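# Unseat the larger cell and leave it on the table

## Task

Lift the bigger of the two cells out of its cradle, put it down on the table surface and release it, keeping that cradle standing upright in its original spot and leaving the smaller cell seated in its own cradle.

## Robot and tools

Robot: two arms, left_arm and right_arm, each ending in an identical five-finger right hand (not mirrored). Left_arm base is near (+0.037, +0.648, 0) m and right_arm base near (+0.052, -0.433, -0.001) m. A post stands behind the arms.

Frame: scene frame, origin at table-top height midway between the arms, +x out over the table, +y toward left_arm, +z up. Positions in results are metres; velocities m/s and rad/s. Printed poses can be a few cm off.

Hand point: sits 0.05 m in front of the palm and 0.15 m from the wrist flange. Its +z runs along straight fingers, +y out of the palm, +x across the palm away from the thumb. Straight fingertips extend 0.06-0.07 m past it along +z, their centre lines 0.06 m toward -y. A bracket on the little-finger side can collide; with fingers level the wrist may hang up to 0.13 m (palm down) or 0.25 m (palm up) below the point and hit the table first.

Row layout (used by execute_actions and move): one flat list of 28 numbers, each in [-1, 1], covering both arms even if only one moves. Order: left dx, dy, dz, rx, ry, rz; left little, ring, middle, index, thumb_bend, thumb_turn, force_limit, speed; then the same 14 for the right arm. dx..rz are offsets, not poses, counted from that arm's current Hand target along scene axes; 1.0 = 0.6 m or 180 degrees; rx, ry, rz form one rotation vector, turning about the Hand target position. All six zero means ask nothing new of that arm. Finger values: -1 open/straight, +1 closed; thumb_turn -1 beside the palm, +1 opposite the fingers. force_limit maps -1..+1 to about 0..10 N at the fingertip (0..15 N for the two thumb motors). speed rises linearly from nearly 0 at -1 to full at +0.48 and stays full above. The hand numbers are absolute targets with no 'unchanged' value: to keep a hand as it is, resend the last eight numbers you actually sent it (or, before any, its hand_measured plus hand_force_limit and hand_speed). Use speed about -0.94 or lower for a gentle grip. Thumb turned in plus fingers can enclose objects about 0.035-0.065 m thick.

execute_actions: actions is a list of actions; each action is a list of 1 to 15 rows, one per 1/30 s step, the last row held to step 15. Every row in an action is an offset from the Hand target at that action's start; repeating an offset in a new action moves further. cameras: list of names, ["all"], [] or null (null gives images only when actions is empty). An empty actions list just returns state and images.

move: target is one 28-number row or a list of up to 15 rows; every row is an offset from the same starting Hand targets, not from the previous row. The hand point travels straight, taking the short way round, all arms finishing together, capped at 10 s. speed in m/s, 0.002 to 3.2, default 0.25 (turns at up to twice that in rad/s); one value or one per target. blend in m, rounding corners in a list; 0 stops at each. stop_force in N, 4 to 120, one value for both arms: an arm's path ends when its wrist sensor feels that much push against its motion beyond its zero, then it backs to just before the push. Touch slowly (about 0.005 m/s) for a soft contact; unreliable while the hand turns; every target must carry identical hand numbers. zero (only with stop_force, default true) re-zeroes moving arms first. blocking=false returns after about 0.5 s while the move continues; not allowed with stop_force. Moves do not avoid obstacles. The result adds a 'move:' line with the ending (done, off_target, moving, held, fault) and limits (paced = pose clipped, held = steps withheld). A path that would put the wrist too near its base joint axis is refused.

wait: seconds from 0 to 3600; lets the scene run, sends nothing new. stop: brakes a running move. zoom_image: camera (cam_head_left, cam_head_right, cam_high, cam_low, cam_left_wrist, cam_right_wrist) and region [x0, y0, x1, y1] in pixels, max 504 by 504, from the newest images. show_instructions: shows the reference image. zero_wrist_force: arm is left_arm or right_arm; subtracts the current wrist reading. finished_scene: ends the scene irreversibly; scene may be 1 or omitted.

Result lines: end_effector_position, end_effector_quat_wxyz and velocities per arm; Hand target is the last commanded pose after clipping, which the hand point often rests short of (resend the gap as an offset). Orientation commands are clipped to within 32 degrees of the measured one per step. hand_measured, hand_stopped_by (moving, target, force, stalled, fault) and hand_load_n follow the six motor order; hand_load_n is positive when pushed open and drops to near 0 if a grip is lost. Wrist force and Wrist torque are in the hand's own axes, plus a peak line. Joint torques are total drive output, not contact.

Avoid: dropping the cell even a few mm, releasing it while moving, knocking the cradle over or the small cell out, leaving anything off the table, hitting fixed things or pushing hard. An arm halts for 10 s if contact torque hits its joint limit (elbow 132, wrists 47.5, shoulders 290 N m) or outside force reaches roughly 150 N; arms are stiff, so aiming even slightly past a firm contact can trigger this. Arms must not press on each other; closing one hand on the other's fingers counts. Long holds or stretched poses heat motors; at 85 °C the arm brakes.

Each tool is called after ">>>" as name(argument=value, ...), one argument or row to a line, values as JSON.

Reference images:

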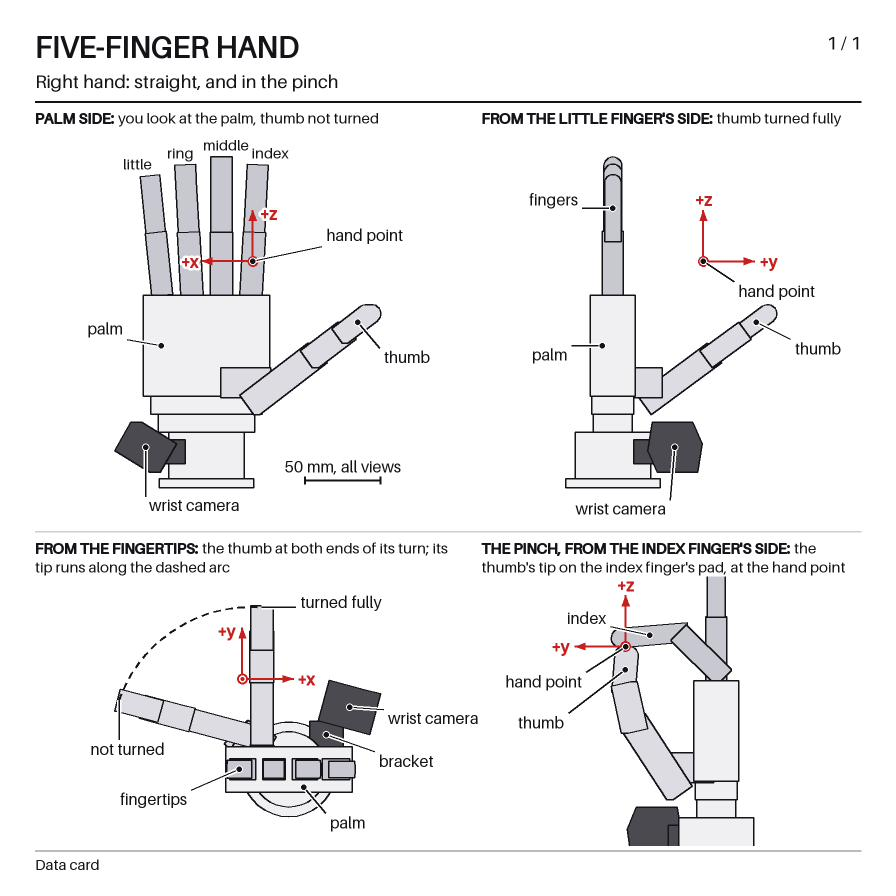

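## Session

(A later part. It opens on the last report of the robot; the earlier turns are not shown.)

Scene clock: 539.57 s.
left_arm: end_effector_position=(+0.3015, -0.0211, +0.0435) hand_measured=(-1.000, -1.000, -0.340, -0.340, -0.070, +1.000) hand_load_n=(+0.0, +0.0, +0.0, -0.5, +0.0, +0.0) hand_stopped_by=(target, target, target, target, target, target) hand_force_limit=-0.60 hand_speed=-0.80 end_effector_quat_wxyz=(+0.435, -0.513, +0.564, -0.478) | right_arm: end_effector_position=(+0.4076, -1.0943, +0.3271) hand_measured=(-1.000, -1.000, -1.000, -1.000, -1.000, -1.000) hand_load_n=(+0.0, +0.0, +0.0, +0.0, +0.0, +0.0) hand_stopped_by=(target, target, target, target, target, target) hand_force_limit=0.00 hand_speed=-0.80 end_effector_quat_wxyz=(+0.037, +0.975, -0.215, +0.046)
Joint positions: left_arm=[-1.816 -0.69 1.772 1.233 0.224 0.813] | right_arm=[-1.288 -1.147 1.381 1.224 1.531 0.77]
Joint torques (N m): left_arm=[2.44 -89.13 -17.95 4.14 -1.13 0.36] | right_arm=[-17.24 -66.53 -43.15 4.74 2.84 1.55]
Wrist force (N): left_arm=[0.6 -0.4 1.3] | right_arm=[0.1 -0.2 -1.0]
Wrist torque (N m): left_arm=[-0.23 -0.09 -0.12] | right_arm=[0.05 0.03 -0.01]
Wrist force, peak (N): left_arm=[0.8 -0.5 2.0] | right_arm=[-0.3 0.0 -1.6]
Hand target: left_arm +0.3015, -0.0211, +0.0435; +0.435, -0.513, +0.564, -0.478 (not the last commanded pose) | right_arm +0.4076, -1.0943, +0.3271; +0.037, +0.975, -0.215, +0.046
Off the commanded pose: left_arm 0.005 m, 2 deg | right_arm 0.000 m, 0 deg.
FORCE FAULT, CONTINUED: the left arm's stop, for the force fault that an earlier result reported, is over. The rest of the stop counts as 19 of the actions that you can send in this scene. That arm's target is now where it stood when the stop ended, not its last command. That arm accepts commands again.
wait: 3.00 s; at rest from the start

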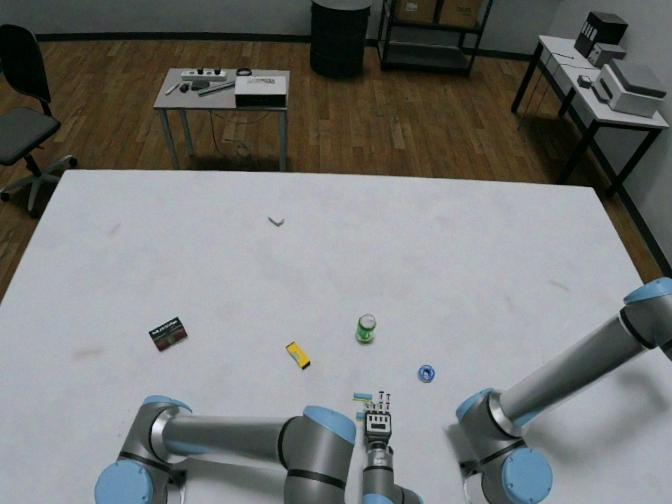

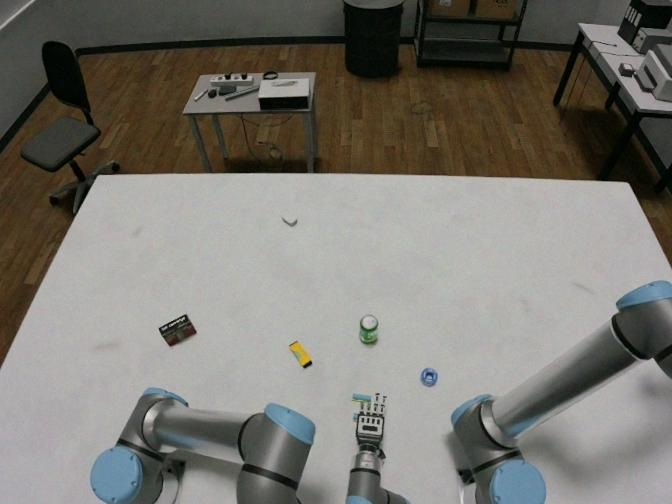

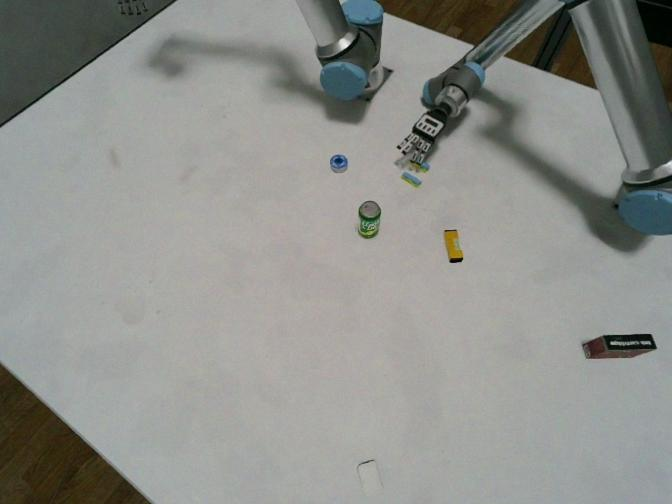

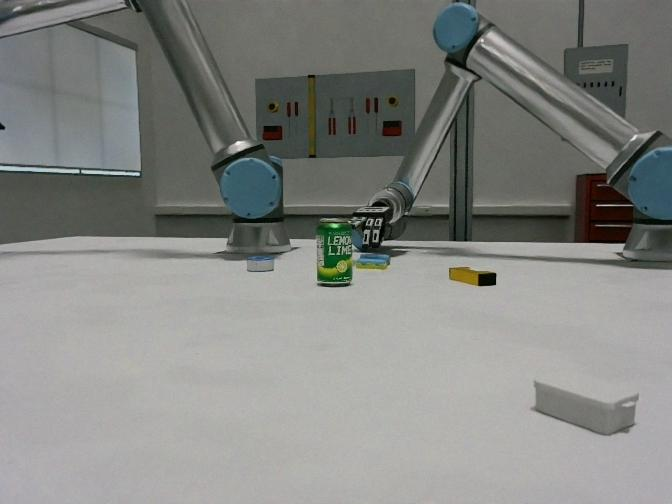

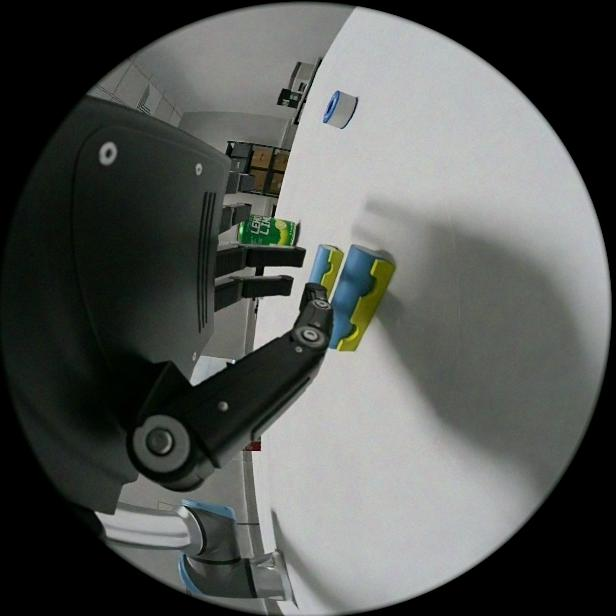

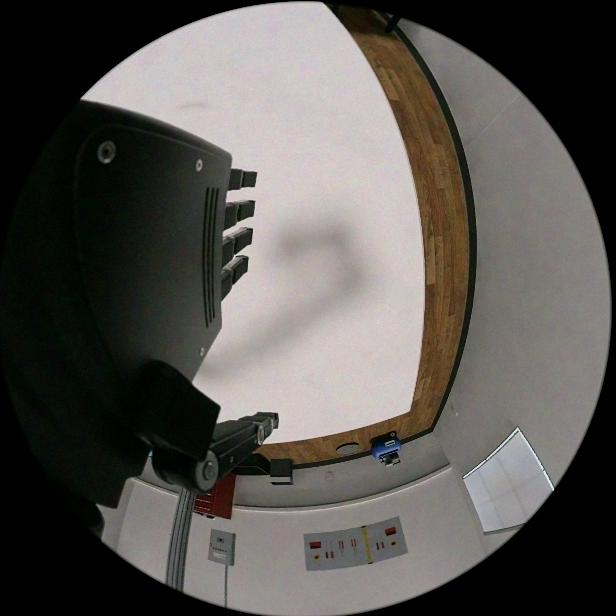

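>>> move(
  target=[
    [0,0,0.25,0,0,0,-1,-1,-0.34,-0.34,-0.07,1,-0.6,-0.8,0,0,0,0,0,0,-1,-1,-1,-1,-1,-1,0,-0.8],
    [0.667,0.583,0.42,0,0.222,0,-1,-1,-0.34,-0.34,-0.07,1,-0.6,-0.8,0,0,0,0,0,0,-1,-1,-1,-1,-1,-1,0,-0.8],
  ],
  speed=[0.1,0.4],
  blend=[0.02,0],
  cameras=["cam_low","cam_head_left","cam_high"],
)

>>> zoom_image(
  camera="cam_low",
  region=[345, 210, 405, 280],
)

>>> zoom_image(
  camera="cam_high",
  region=[396, 146, 440, 190],
)

>>> zoom_image(
  camera="cam_head_left",
  region=[340, 380, 400, 440],
)

Scene clock: 551.90 s.
left_arm: end_effector_position=(+0.7016, +0.3288, +0.2954) hand_measured=(-1.000, -1.000, -0.340, -0.340, -0.070, +1.000) hand_load_n=(+0.0, +0.0, +0.0, +0.0, +0.0, +0.0) hand_stopped_by=(target, target, target, target, target, target) hand_force_limit=-0.60 hand_speed=-0.80 end_effector_quat_wxyz=(-0.216, +0.646, -0.679, +0.274) | right_arm: end_effector_position=(+0.4076, -1.0943, +0.3271) hand_measured=(-1.000, -1.000, -1.000, -1.000, -1.000, -1.000) hand_load_n=(+0.0, +0.0, +0.0, +0.0, -0.5, +0.0) hand_stopped_by=(target, target, target, target, target, target) hand_force_limit=0.00 hand_speed=-0.80 end_effector_quat_wxyz=(+0.037, +0.975, -0.215, +0.046)
Joint positions: left_arm=[-0.826 -1.316 1.614 0.682 1.143 2.494] | right_arm=[-1.288 -1.147 1.381 1.224 1.531 0.77]
Joint torques (N m): left_arm=[7.25 -61.72 -46.79 4.63 3.04 2.44] | right_arm=[-17.73 -67.01 -44.25 4.85 2.75 1.48]
Wrist force (N): left_arm=[0.3 -1.2 0.9] | right_arm=[0.1 -0.1 -0.8]
Wrist torque (N m): left_arm=[-0.29 -0.12 0.00] | right_arm=[0.05 0.02 0.00]
Wrist force, peak (N): left_arm=[-1.9 -3.7 2.3] | right_arm=[-0.2 0.2 -1.6]
Hand target: left_arm +0.7017, +0.3287, +0.2955; -0.216, +0.646, -0.679, +0.274 | right_arm +0.4076, -1.0943, +0.3271; +0.037, +0.975, -0.215, +0.046
Off the commanded pose: left_arm 0.000 m, 0 deg | right_arm 0.000 m, 0 deg.
move: done
Images, in order (width x height): cam_head_left 672x504, cam_high 672x504, cam_low 672x504.

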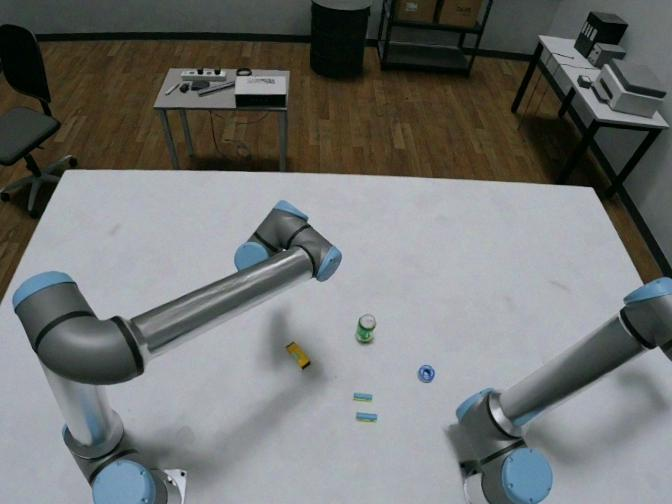

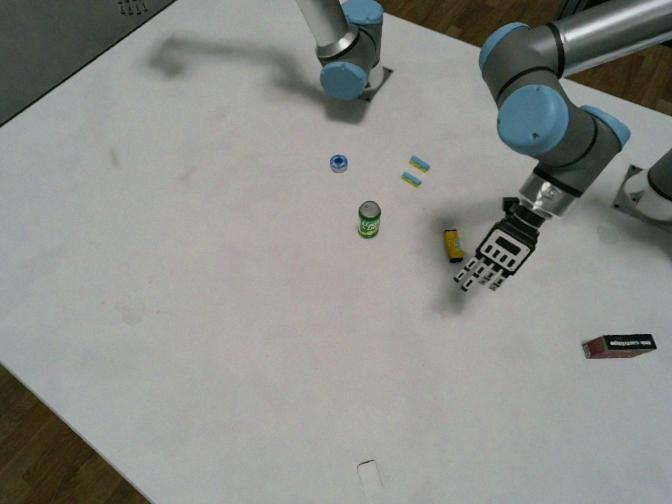

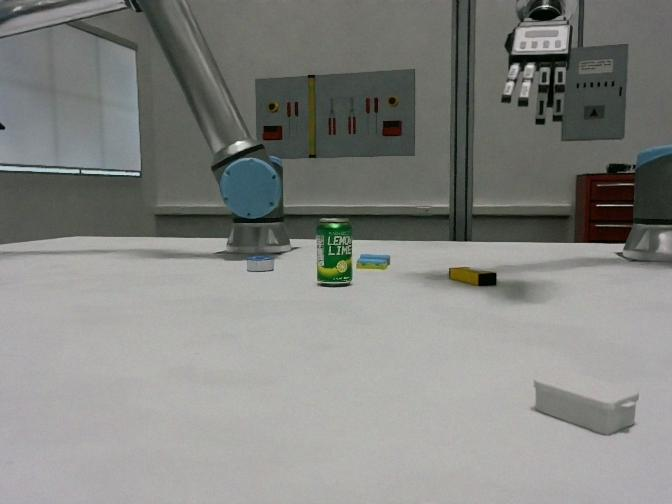

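Scaled by 7.200 from the camera's image (finer frame: 960x720).

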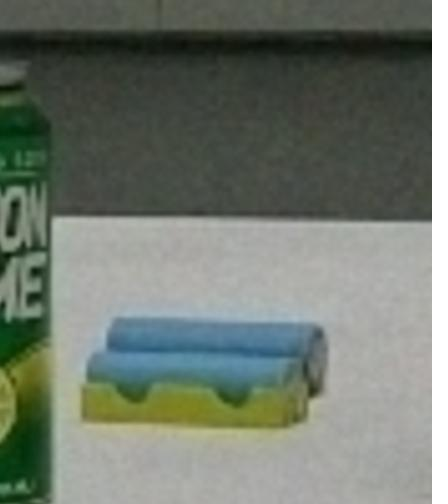

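Scaled by 11.455 from the camera's image (finer frame: 960x720).

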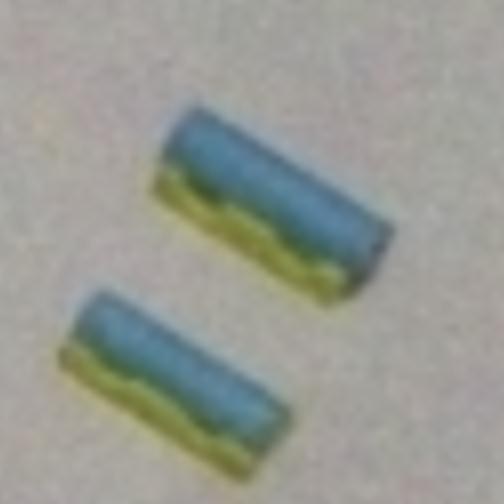

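Scaled by 8.400 from the camera's image (finer frame: 960x720).

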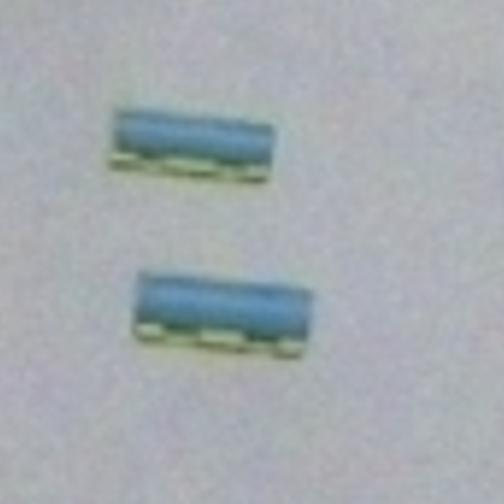

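>>> move(
  target=[0,0,0,0,0,0,-1,-1,-0.34,-0.34,-0.07,1,-0.6,-0.8,0.57,0.657,0.12,0,0,-0.111,-1,-1,-0.34,-0.34,-0.07,1,-0.6,0],
  speed=0.5,
)

>>> move(
  target=[0,0,0,0,0,0,-1,-1,-0.34,-0.34,-0.07,1,-0.6,-0.8,-0.167,0.833,0,0,0,-0.139,-1,-1,-0.34,-0.34,-0.07,1,-0.6,0],
  speed=0.5,
)

>>> move(
  target=[0,0,0,0,0,0,-1,-1,-0.34,-0.34,-0.07,1,-0.6,-0.8,-0.35,0.283,-0.03,0,0,-0.111,-1,-1,-0.34,-0.34,-0.07,1,-0.6,0],
  speed=0.4,
  cameras=["all"],
)

Scene clock: 561.80 s.
left_arm: end_effector_position=(+0.7017, +0.3287, +0.2955) hand_measured=(-1.000, -1.000, -0.340, -0.340, -0.070, +1.000) hand_load_n=(+0.0, +0.0, +0.0, +0.0, +0.0, +0.0) hand_stopped_by=(target, target, target, target, target, target) hand_force_limit=-0.60 hand_speed=-0.80 end_effector_quat_wxyz=(-0.216, +0.646, -0.679, +0.274) | right_arm: end_effector_position=(+0.7495, -0.7003, +0.3991) hand_measured=(-1.000, -1.000, -0.340, -0.340, -0.070, +1.000) hand_load_n=(+0.0, +0.0, +0.0, +0.0, +0.0, +0.0) hand_stopped_by=(target, target, target, target, target, target) hand_force_limit=-0.60 hand_speed=0.00 end_effector_quat_wxyz=(+0.045, +0.923, -0.381, +0.039)
Joint positions: left_arm=[-0.826 -1.316 1.614 0.683 1.143 2.494] | right_arm=[-0.553 -1.037 1.094 1.426 1.651 1.847]
Joint torques (N m): left_arm=[13.26 -83.93 -48.74 5.13 3.84 2.28] | right_arm=[18.61 -74.94 -46.7 5.28 -3.21 2.65]
Wrist force (N): left_arm=[0.3 -0.9 0.9] | right_arm=[-0.2 -0.2 -0.6]
Wrist torque (N m): left_arm=[-0.24 -0.11 -0.01] | right_arm=[0.08 0.02 0.00]
Wrist force, peak (N): left_arm=[0.3 -1.3 1.1] | right_arm=[0.1 -3.5 -1.5]
Hand target: left_arm +0.7017, +0.3287, +0.2955; -0.216, +0.646, -0.679, +0.274 | right_arm +0.7496, -0.7001, +0.3991; +0.045, +0.923, -0.381, +0.039
Off the commanded pose: left_arm 0.000 m, 0 deg | right_arm 0.000 m, 0 deg.
move: done

Scene clock: 563.40 s.
left_arm: end_effector_position=(+0.7017, +0.3287, +0.2955) hand_measured=(-1.000, -1.000, -0.340, -0.340, -0.070, +1.000) hand_load_n=(+0.0, +0.0, +0.0, +0.0, +0.0, +0.0) hand_stopped_by=(target, target, target, target, target, target) hand_force_limit=-0.60 hand_speed=-0.80 end_effector_quat_wxyz=(-0.216, +0.646, -0.679, +0.274) | right_arm: end_effector_position=(+0.6495, -0.2004, +0.3991) hand_measured=(-1.000, -1.000, -0.340, -0.340, -0.070, +1.000) hand_load_n=(+0.0, +0.0, +0.0, +0.0, +0.0, +0.0) hand_stopped_by=(target, target, target, target, target, target) hand_force_limit=-0.60 hand_speed=0.00 end_effector_quat_wxyz=(+0.052, +0.818, -0.572, +0.028)
Joint positions: left_arm=[-0.826 -1.316 1.614 0.683 1.143 2.494] | right_arm=[0.071 -1.154 1.292 1.46 1.687 2.913]
Joint torques (N m): left_arm=[12.14 -84.85 -49.1 4.94 3.38 2.27] | right_arm=[17.49 -72.6 -28.37 3.31 4 2.9]
Wrist force (N): left_arm=[0.1 -0.9 1.2] | right_arm=[0.0 0.1 -1.2]
Wrist torque (N m): left_arm=[-0.25 -0.10 -0.02] | right_arm=[0.13 0.01 -0.03]
Wrist force, peak (N): left_arm=[0.8 -0.8 1.6] | right_arm=[-2.9 -0.1 -1.7]
Hand target: left_arm +0.7017, +0.3287, +0.2955; -0.216, +0.646, -0.679, +0.274 | right_arm +0.6494, -0.2003, +0.3991; +0.052, +0.818, -0.572, +0.028
Off the commanded pose: left_arm 0.000 m, 0 deg | right_arm 0.000 m, 0 deg.
move: done

Scene clock: 564.63 s.
left_arm: end_effector_position=(+0.7017, +0.3287, +0.2955) hand_measured=(-1.000, -1.000, -0.340, -0.340, -0.070, +1.000) hand_load_n=(+0.0, +0.0, +0.0, +0.0, +0.0, +0.0) hand_stopped_by=(target, target, target, target, target, target) hand_force_limit=-0.60 hand_speed=-0.80 end_effector_quat_wxyz=(-0.216, +0.646, -0.679, +0.274) | right_arm: end_effector_position=(+0.4395, -0.0306, +0.3811) hand_measured=(-1.000, -1.000, -0.340, -0.340, -0.070, +1.000) hand_load_n=(+0.0, +0.0, +0.0, +0.0, +0.0, +0.0) hand_stopped_by=(target, target, target, target, target, target) hand_force_limit=-0.60 hand_speed=0.00 end_effector_quat_wxyz=(+0.056, +0.707, -0.705, +0.019) end_effector_velocity=(+0.000, +0.001, +0.000) end_effector_angular_velocity=(+0.000, +0.000, -0.004)
Joint positions: left_arm=[-0.826 -1.316 1.614 0.683 1.143 2.494] | right_arm=[0.376 -1.321 1.566 1.419 1.646 3.569]
Joint velocities: left_arm=[within noise] | right_arm=[0.001 0 0 0 0 0.005]
Joint torques (N m): left_arm=[12.1 -82.04 -48.98 5.05 3.57 2.44] | right_arm=[19.18 -66.64 -31.89 5.88 3.73 2.79]
Wrist force (N): left_arm=[0.3 -0.4 1.0] | right_arm=[-0.4 -0.2 -1.0]
Wrist torque (N m): left_arm=[-0.16 -0.12 0.01] | right_arm=[0.05 0.05 -0.09]
Wrist force, peak (N): left_arm=[0.7 -0.5 1.7] | right_arm=[2.4 -1.8 -1.6]
Hand target: left_arm +0.7017, +0.3287, +0.2955; -0.216, +0.646, -0.679, +0.274 | right_arm +0.4394, -0.0305, +0.3811; +0.056, +0.707, -0.705, +0.019
Off the commanded pose: left_arm 0.000 m, 0 deg | right_arm 0.000 m, 0 deg.
move: done

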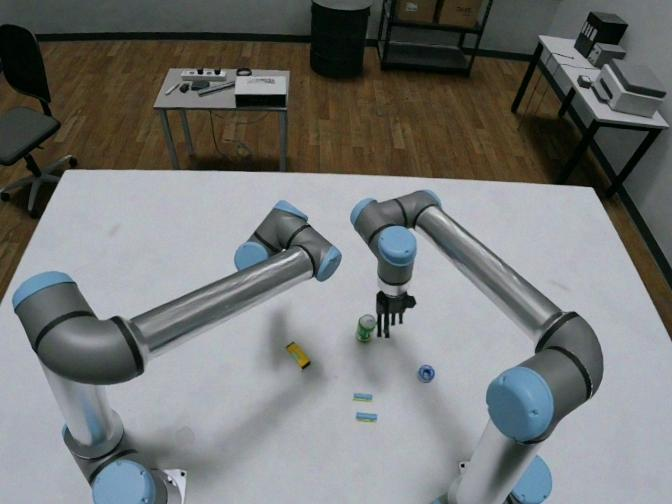

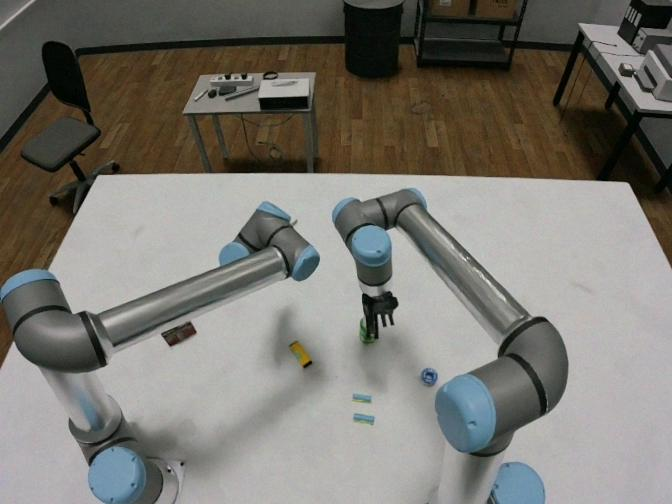

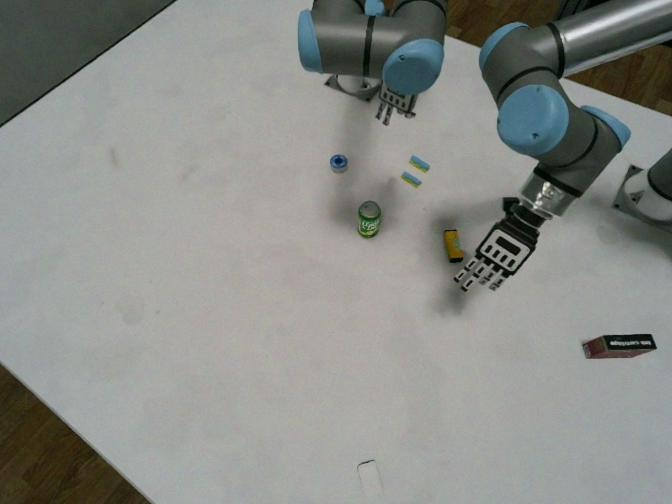

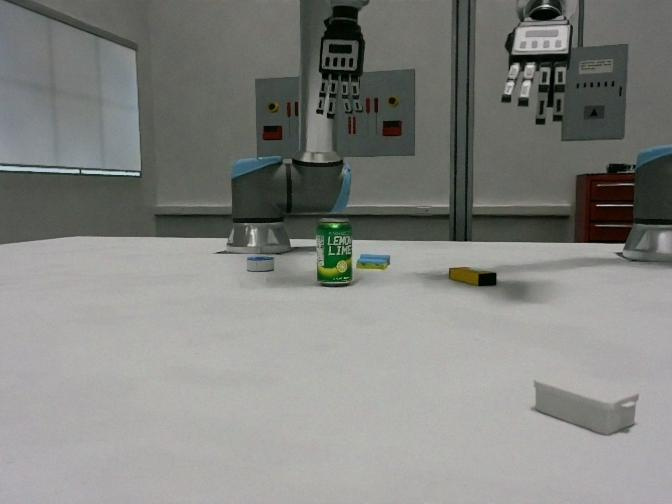

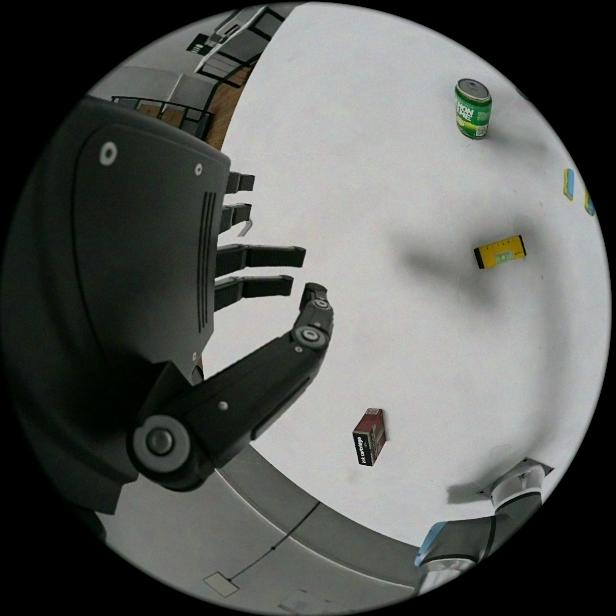

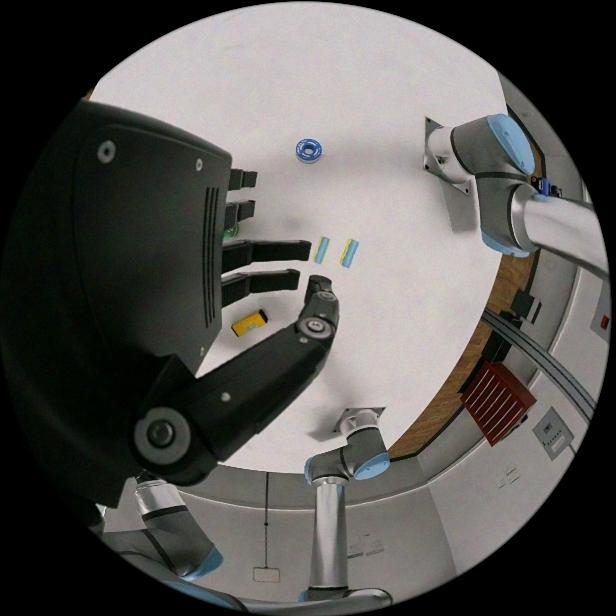

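>>> move(
  target=[0,0,0,0,0,0,-1,-1,-0.34,-0.34,-0.07,1,-0.6,-0.8,-0.2307,0.0162,-0.3017,0.0205,-0.3505,-0.0005,-1,-1,-0.34,-0.34,-0.07,1,-0.6,0],
  speed=0.25,
  cameras=["cam_right_wrist","cam_head_left","cam_high","cam_low"],
)

Scene clock: 577.97 s.
left_arm: end_effector_position=(+0.7017, +0.3287, +0.2955) hand_measured=(-1.000, -1.000, -0.340, -0.340, -0.070, +1.000) hand_load_n=(+0.0, +0.0, +0.0, +0.0, +0.0, +0.0) hand_stopped_by=(target, target, target, target, target, target) hand_force_limit=-0.60 hand_speed=-0.80 end_effector_quat_wxyz=(-0.216, +0.646, -0.679, +0.274) | right_arm: end_effector_position=(+0.3010, -0.0207, +0.2001) hand_measured=(-1.000, -1.000, -0.340, -0.340, -0.070, +1.000) hand_load_n=(+0.0, +0.0, +0.0, +0.0, +0.0, +0.0) hand_stopped_by=(target, target, target, target, target, target) hand_force_limit=-0.60 hand_speed=0.00 end_effector_quat_wxyz=(+0.342, -0.593, +0.631, -0.364)
Joint positions: left_arm=[-0.826 -1.316 1.614 0.683 1.143 2.494] | right_arm=[0.949 -1.602 2.215 0.256 2.427 3.872]
Joint torques (N m): left_arm=[14.02 -78.99 -49.54 5.31 3.41 2.56] | right_arm=[18.53 -29.9 -24.33 0.76 5.01 -3.88]
Wrist force (N): left_arm=[0.4 -0.5 1.1] | right_arm=[0.3 1.1 -0.9]
Wrist torque (N m): left_arm=[-0.19 -0.14 0.01] | right_arm=[0.28 -0.05 0.04]
Wrist force, peak (N): left_arm=[0.6 -0.9 1.7] | right_arm=[-0.2 2.6 -1.4]
Hand target: left_arm +0.7017, +0.3287, +0.2955; -0.216, +0.646, -0.679, +0.274 | right_arm +0.3010, -0.0208, +0.2001; -0.342, +0.593, -0.631, +0.364
Off the commanded pose: left_arm 0.000 m, 0 deg | right_arm 0.000 m, 0 deg.
move: done
Images, in order (width x height): cam_head_left 672x504, cam_high 672x504, cam_low 672x504, cam_right_wrist 616x616.

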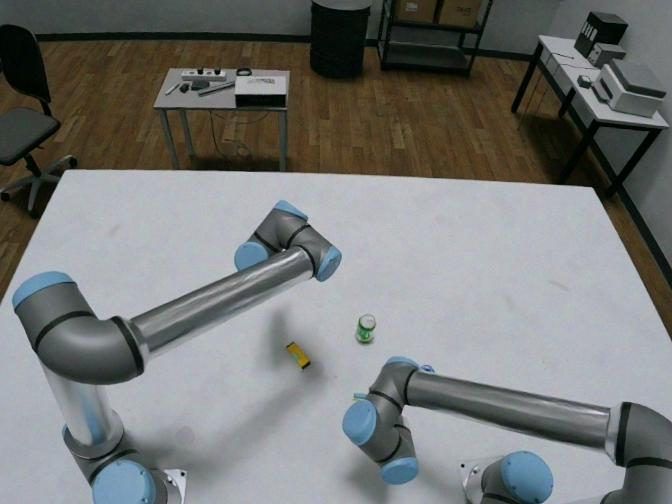

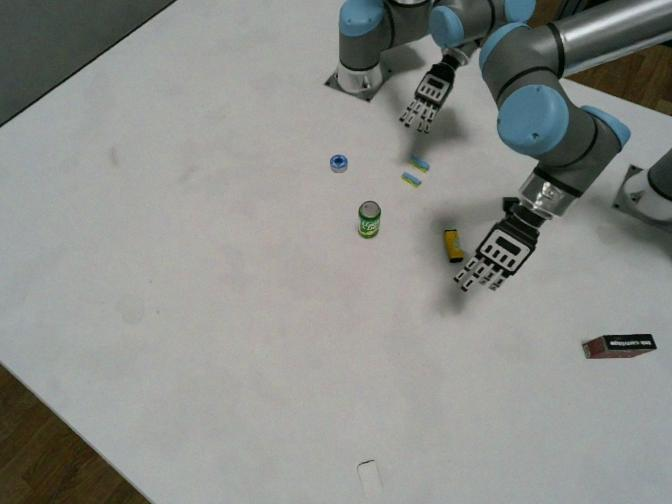

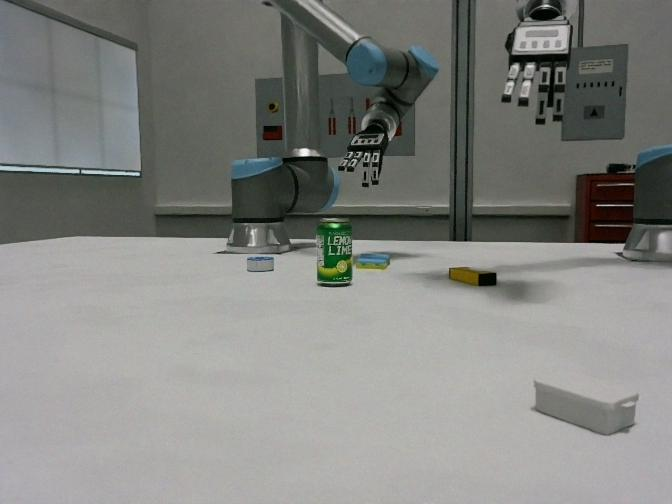

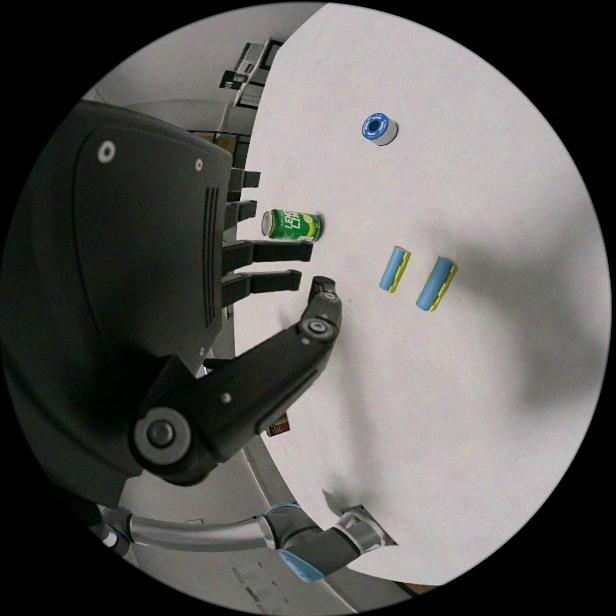

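>>> move(
  target=[0,0,0,0,0,0,-1,-1,-0.34,-0.34,-0.07,1,-0.6,-0.8,0,0,-0.22,-0.007,-0.1148,0,-1,-1,-0.34,-0.34,-0.07,1,-0.6,-0.8],
  speed=0.12,
  cameras=["cam_right_wrist","cam_head_left","cam_high","cam_low"],
)

>>> zoom_image(
  camera="cam_right_wrist",
  region=[280, 230, 420, 370],
)

>>> zoom_image(
  camera="cam_low",
  region=[340, 200, 410, 280],
)

>>> zoom_image(
  camera="cam_high",
  region=[390, 120, 450, 190],
)

Scene clock: 594.47 s.
left_arm: end_effector_position=(+0.7017, +0.3287, +0.2955) hand_measured=(-1.000, -1.000, -0.340, -0.340, -0.070, +1.000) hand_load_n=(+0.0, -0.5, +0.0, +0.0, +0.0, +0.0) hand_stopped_by=(target, target, target, target, target, target) hand_force_limit=-0.60 hand_speed=-0.80 end_effector_quat_wxyz=(-0.216, +0.646, -0.679, +0.274) | right_arm: end_effector_position=(+0.3009, -0.0208, +0.0681) hand_measured=(-1.000, -1.000, -0.340, -0.340, -0.070, +1.000) hand_load_n=(+0.5, +0.0, +0.0, +0.0, +0.0, +0.0) hand_stopped_by=(target, target, target, target, target, target) hand_force_limit=-0.60 hand_speed=-0.80 end_effector_quat_wxyz=(+0.444, -0.522, +0.556, -0.471)
Joint positions: left_arm=[-0.826 -1.316 1.614 0.683 1.143 2.494] | right_arm=[1.083 -1.361 2.423 -0.642 2.733 3.531]
Joint torques (N m): left_arm=[13.67 -76.37 -48.85 5.34 3.51 2.26] | right_arm=[-18.24 -30.66 -26.1 -0.2 0.6 -2.77]
Wrist force (N): left_arm=[0.8 -0.7 1.2] | right_arm=[0.1 0.8 -1.1]
Wrist torque (N m): left_arm=[-0.22 -0.21 0.02] | right_arm=[0.21 -0.04 -0.16]
Wrist force, peak (N): left_arm=[0.3 -1.4 1.3] | right_arm=[-0.1 2.4 -1.2]
Hand target: left_arm +0.7017, +0.3287, +0.2955; -0.216, +0.646, -0.679, +0.274 | right_arm +0.3010, -0.0208, +0.0681; -0.444, +0.522, -0.556, +0.471
Off the commanded pose: left_arm 0.000 m, 0 deg | right_arm 0.000 m, 0 deg.
move: done
Images, in order (width x height): cam_head_left 672x504, cam_high 672x504, cam_low 672x504, cam_right_wrist 616x616.

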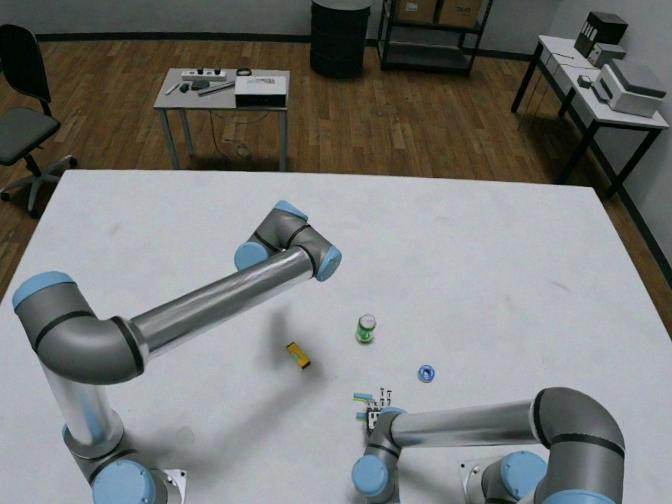

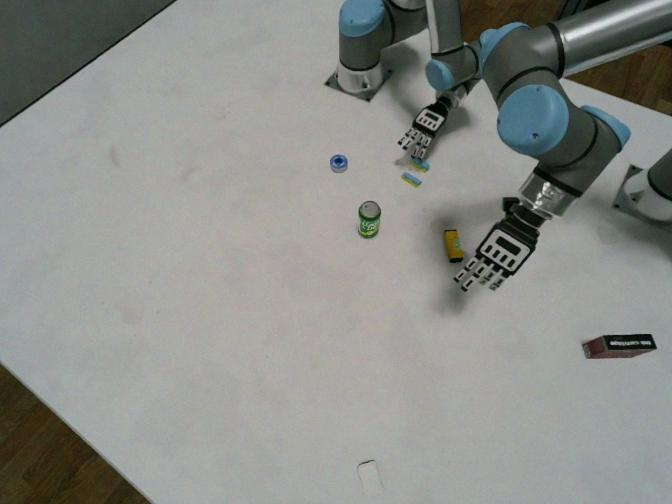

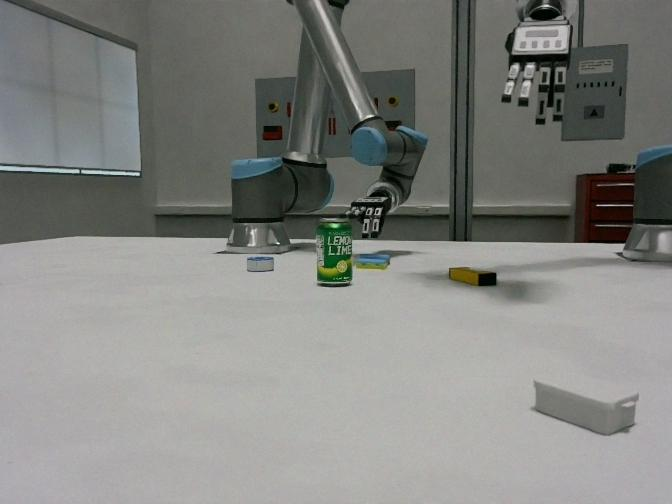

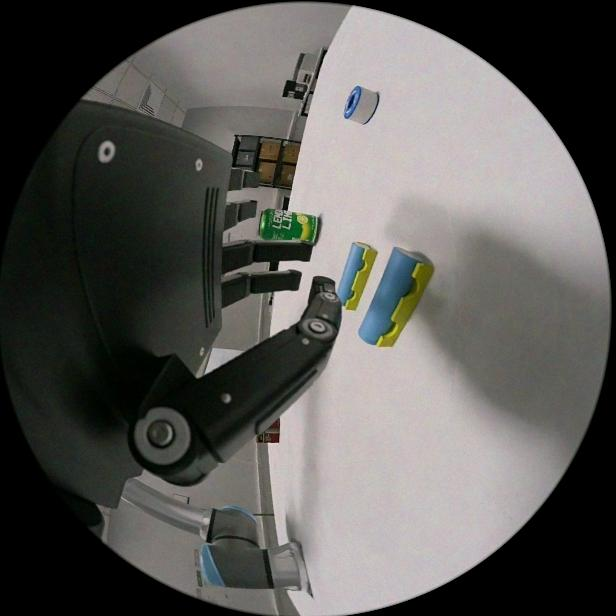

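Scaled by 3.600 from the camera's image (finer frame: 880x880).

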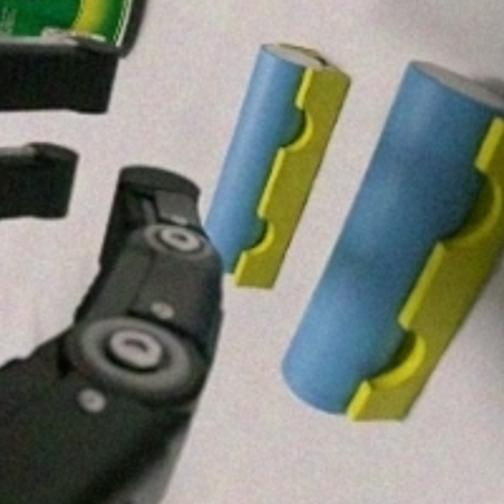

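Scaled by 6.300 from the camera's image (finer frame: 960x720).

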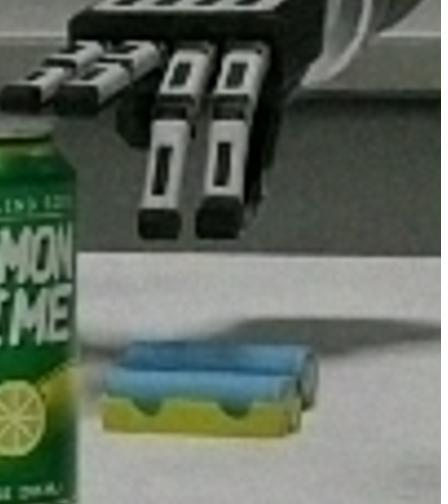

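Scaled by 7.200 from the camera's image (finer frame: 960x720).

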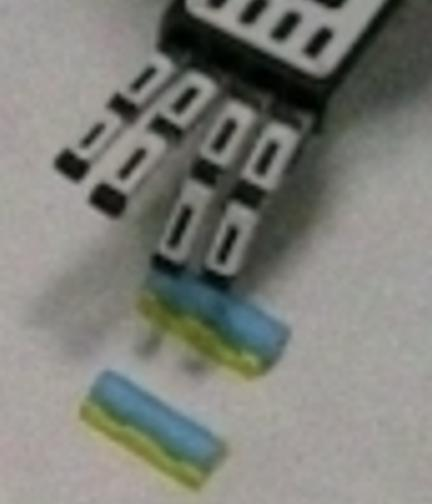

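>>> move(
  target=[0,0,0,0,0,0,-1,-1,-0.34,-0.34,-0.07,1,-0.6,-0.8,0,0.0098,-0.04,0,0,0,-1,-1,-0.34,-0.34,-0.07,1,-0.6,-0.8],
  speed=0.06,
  cameras=["cam_right_wrist","cam_high","cam_low"],
)

>>> zoom_image(
  camera="cam_right_wrist",
  region=[280, 230, 420, 370],
)

>>> zoom_image(
  camera="cam_low",
  region=[340, 200, 410, 280],
)

>>> zoom_image(
  camera="cam_high",
  region=[390, 120, 450, 190],
)

Scene clock: 630.73 s.
left_arm: end_effector_position=(+0.7017, +0.3287, +0.2955) hand_measured=(-1.000, -1.000, -0.340, -0.340, -0.070, +1.000) hand_load_n=(+0.0, +0.0, +0.0, +0.0, +0.0, +0.0) hand_stopped_by=(target, target, target, target, target, target) hand_force_limit=-0.60 hand_speed=-0.80 end_effector_quat_wxyz=(-0.216, +0.646, -0.679, +0.274) | right_arm: end_effector_position=(+0.3010, -0.0148, +0.0442) hand_measured=(-1.000, -1.000, -0.340, -0.340, -0.070, +1.000) hand_load_n=(+0.0, +0.0, +0.0, +0.0, +0.5, +0.0) hand_stopped_by=(target, target, target, target, target, target) hand_force_limit=-0.60 hand_speed=-0.80 end_effector_quat_wxyz=(+0.444, -0.522, +0.556, -0.471)
Joint positions: left_arm=[-0.826 -1.316 1.614 0.683 1.143 2.494] | right_arm=[1.09 -1.299 2.419 -0.693 2.739 3.539]
Joint torques (N m): left_arm=[11.18 -75.44 -48.25 5.33 3.54 2.28] | right_arm=[-4.57 -49.03 -14.8 2.39 0.6 -3.13]
Wrist force (N): left_arm=[0.2 -0.5 1.4] | right_arm=[-0.1 0.6 -1.2]
Wrist torque (N m): left_arm=[-0.22 -0.11 -0.01] | right_arm=[0.18 0.01 -0.19]
Wrist force, peak (N): left_arm=[0.4 -1.4 1.4] | right_arm=[-0.2 1.2 -1.1]
Hand target: left_arm +0.7017, +0.3287, +0.2955; -0.216, +0.646, -0.679, +0.274 | right_arm +0.3010, -0.0149, +0.0441; -0.444, +0.522, -0.556, +0.471
Off the commanded pose: left_arm 0.000 m, 0 deg | right_arm 0.000 m, 0 deg.
move: done
Images, in order (width x height): cam_high 672x504, cam_low 672x504, cam_right_wrist 616x616.

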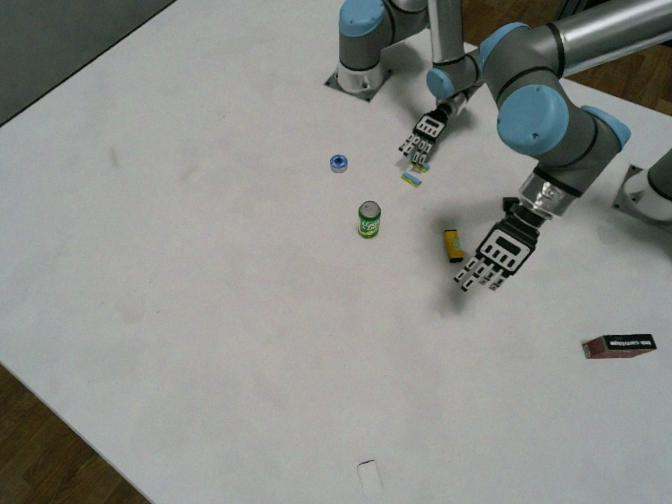

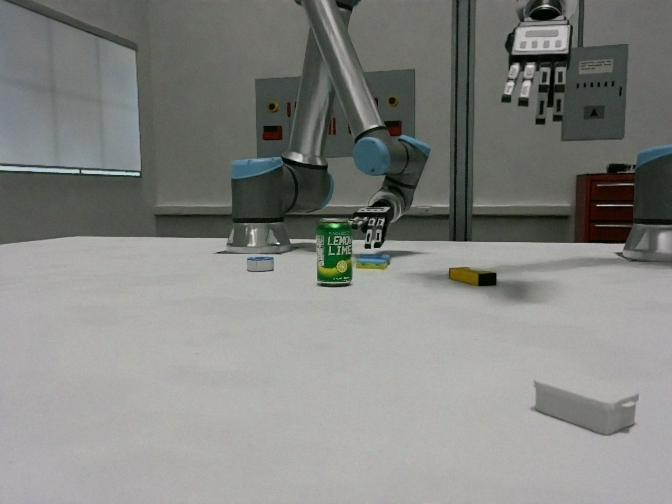

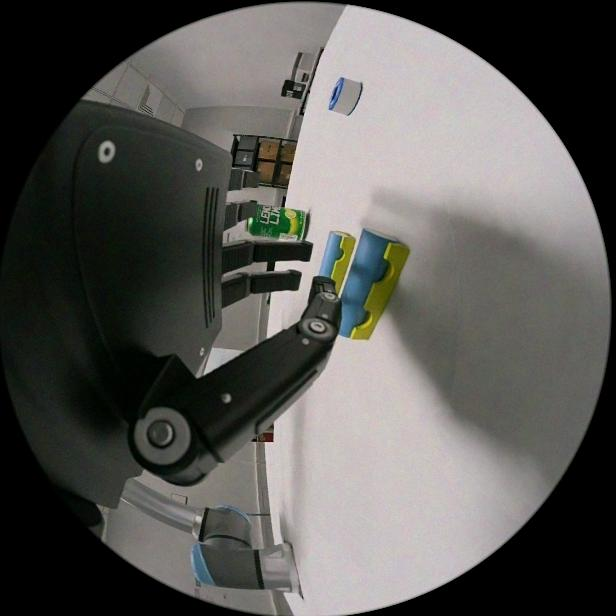

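Scaled by 3.600 from the camera's image (finer frame: 880x880).

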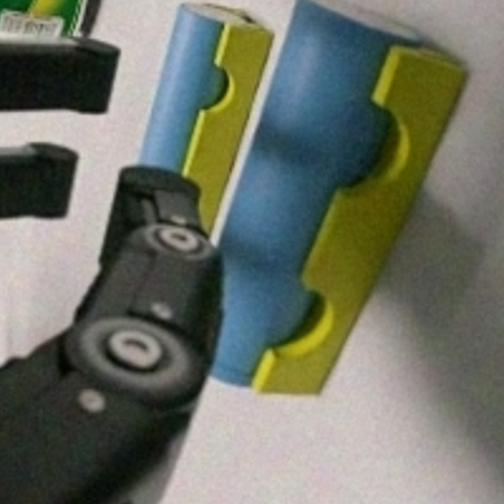

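Scaled by 6.300 from the camera's image (finer frame: 960x720).

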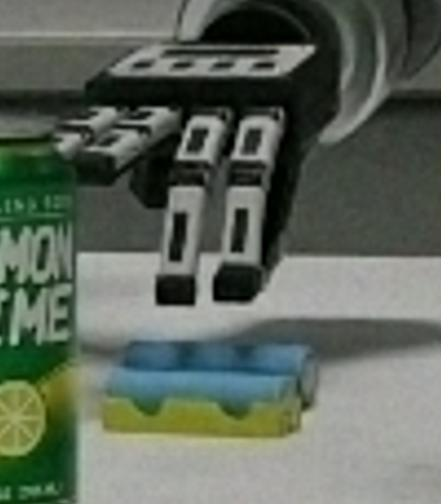

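Scaled by 7.200 from the camera's image (finer frame: 960x720).

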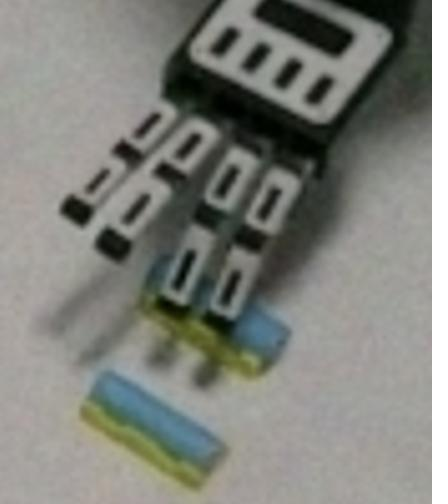

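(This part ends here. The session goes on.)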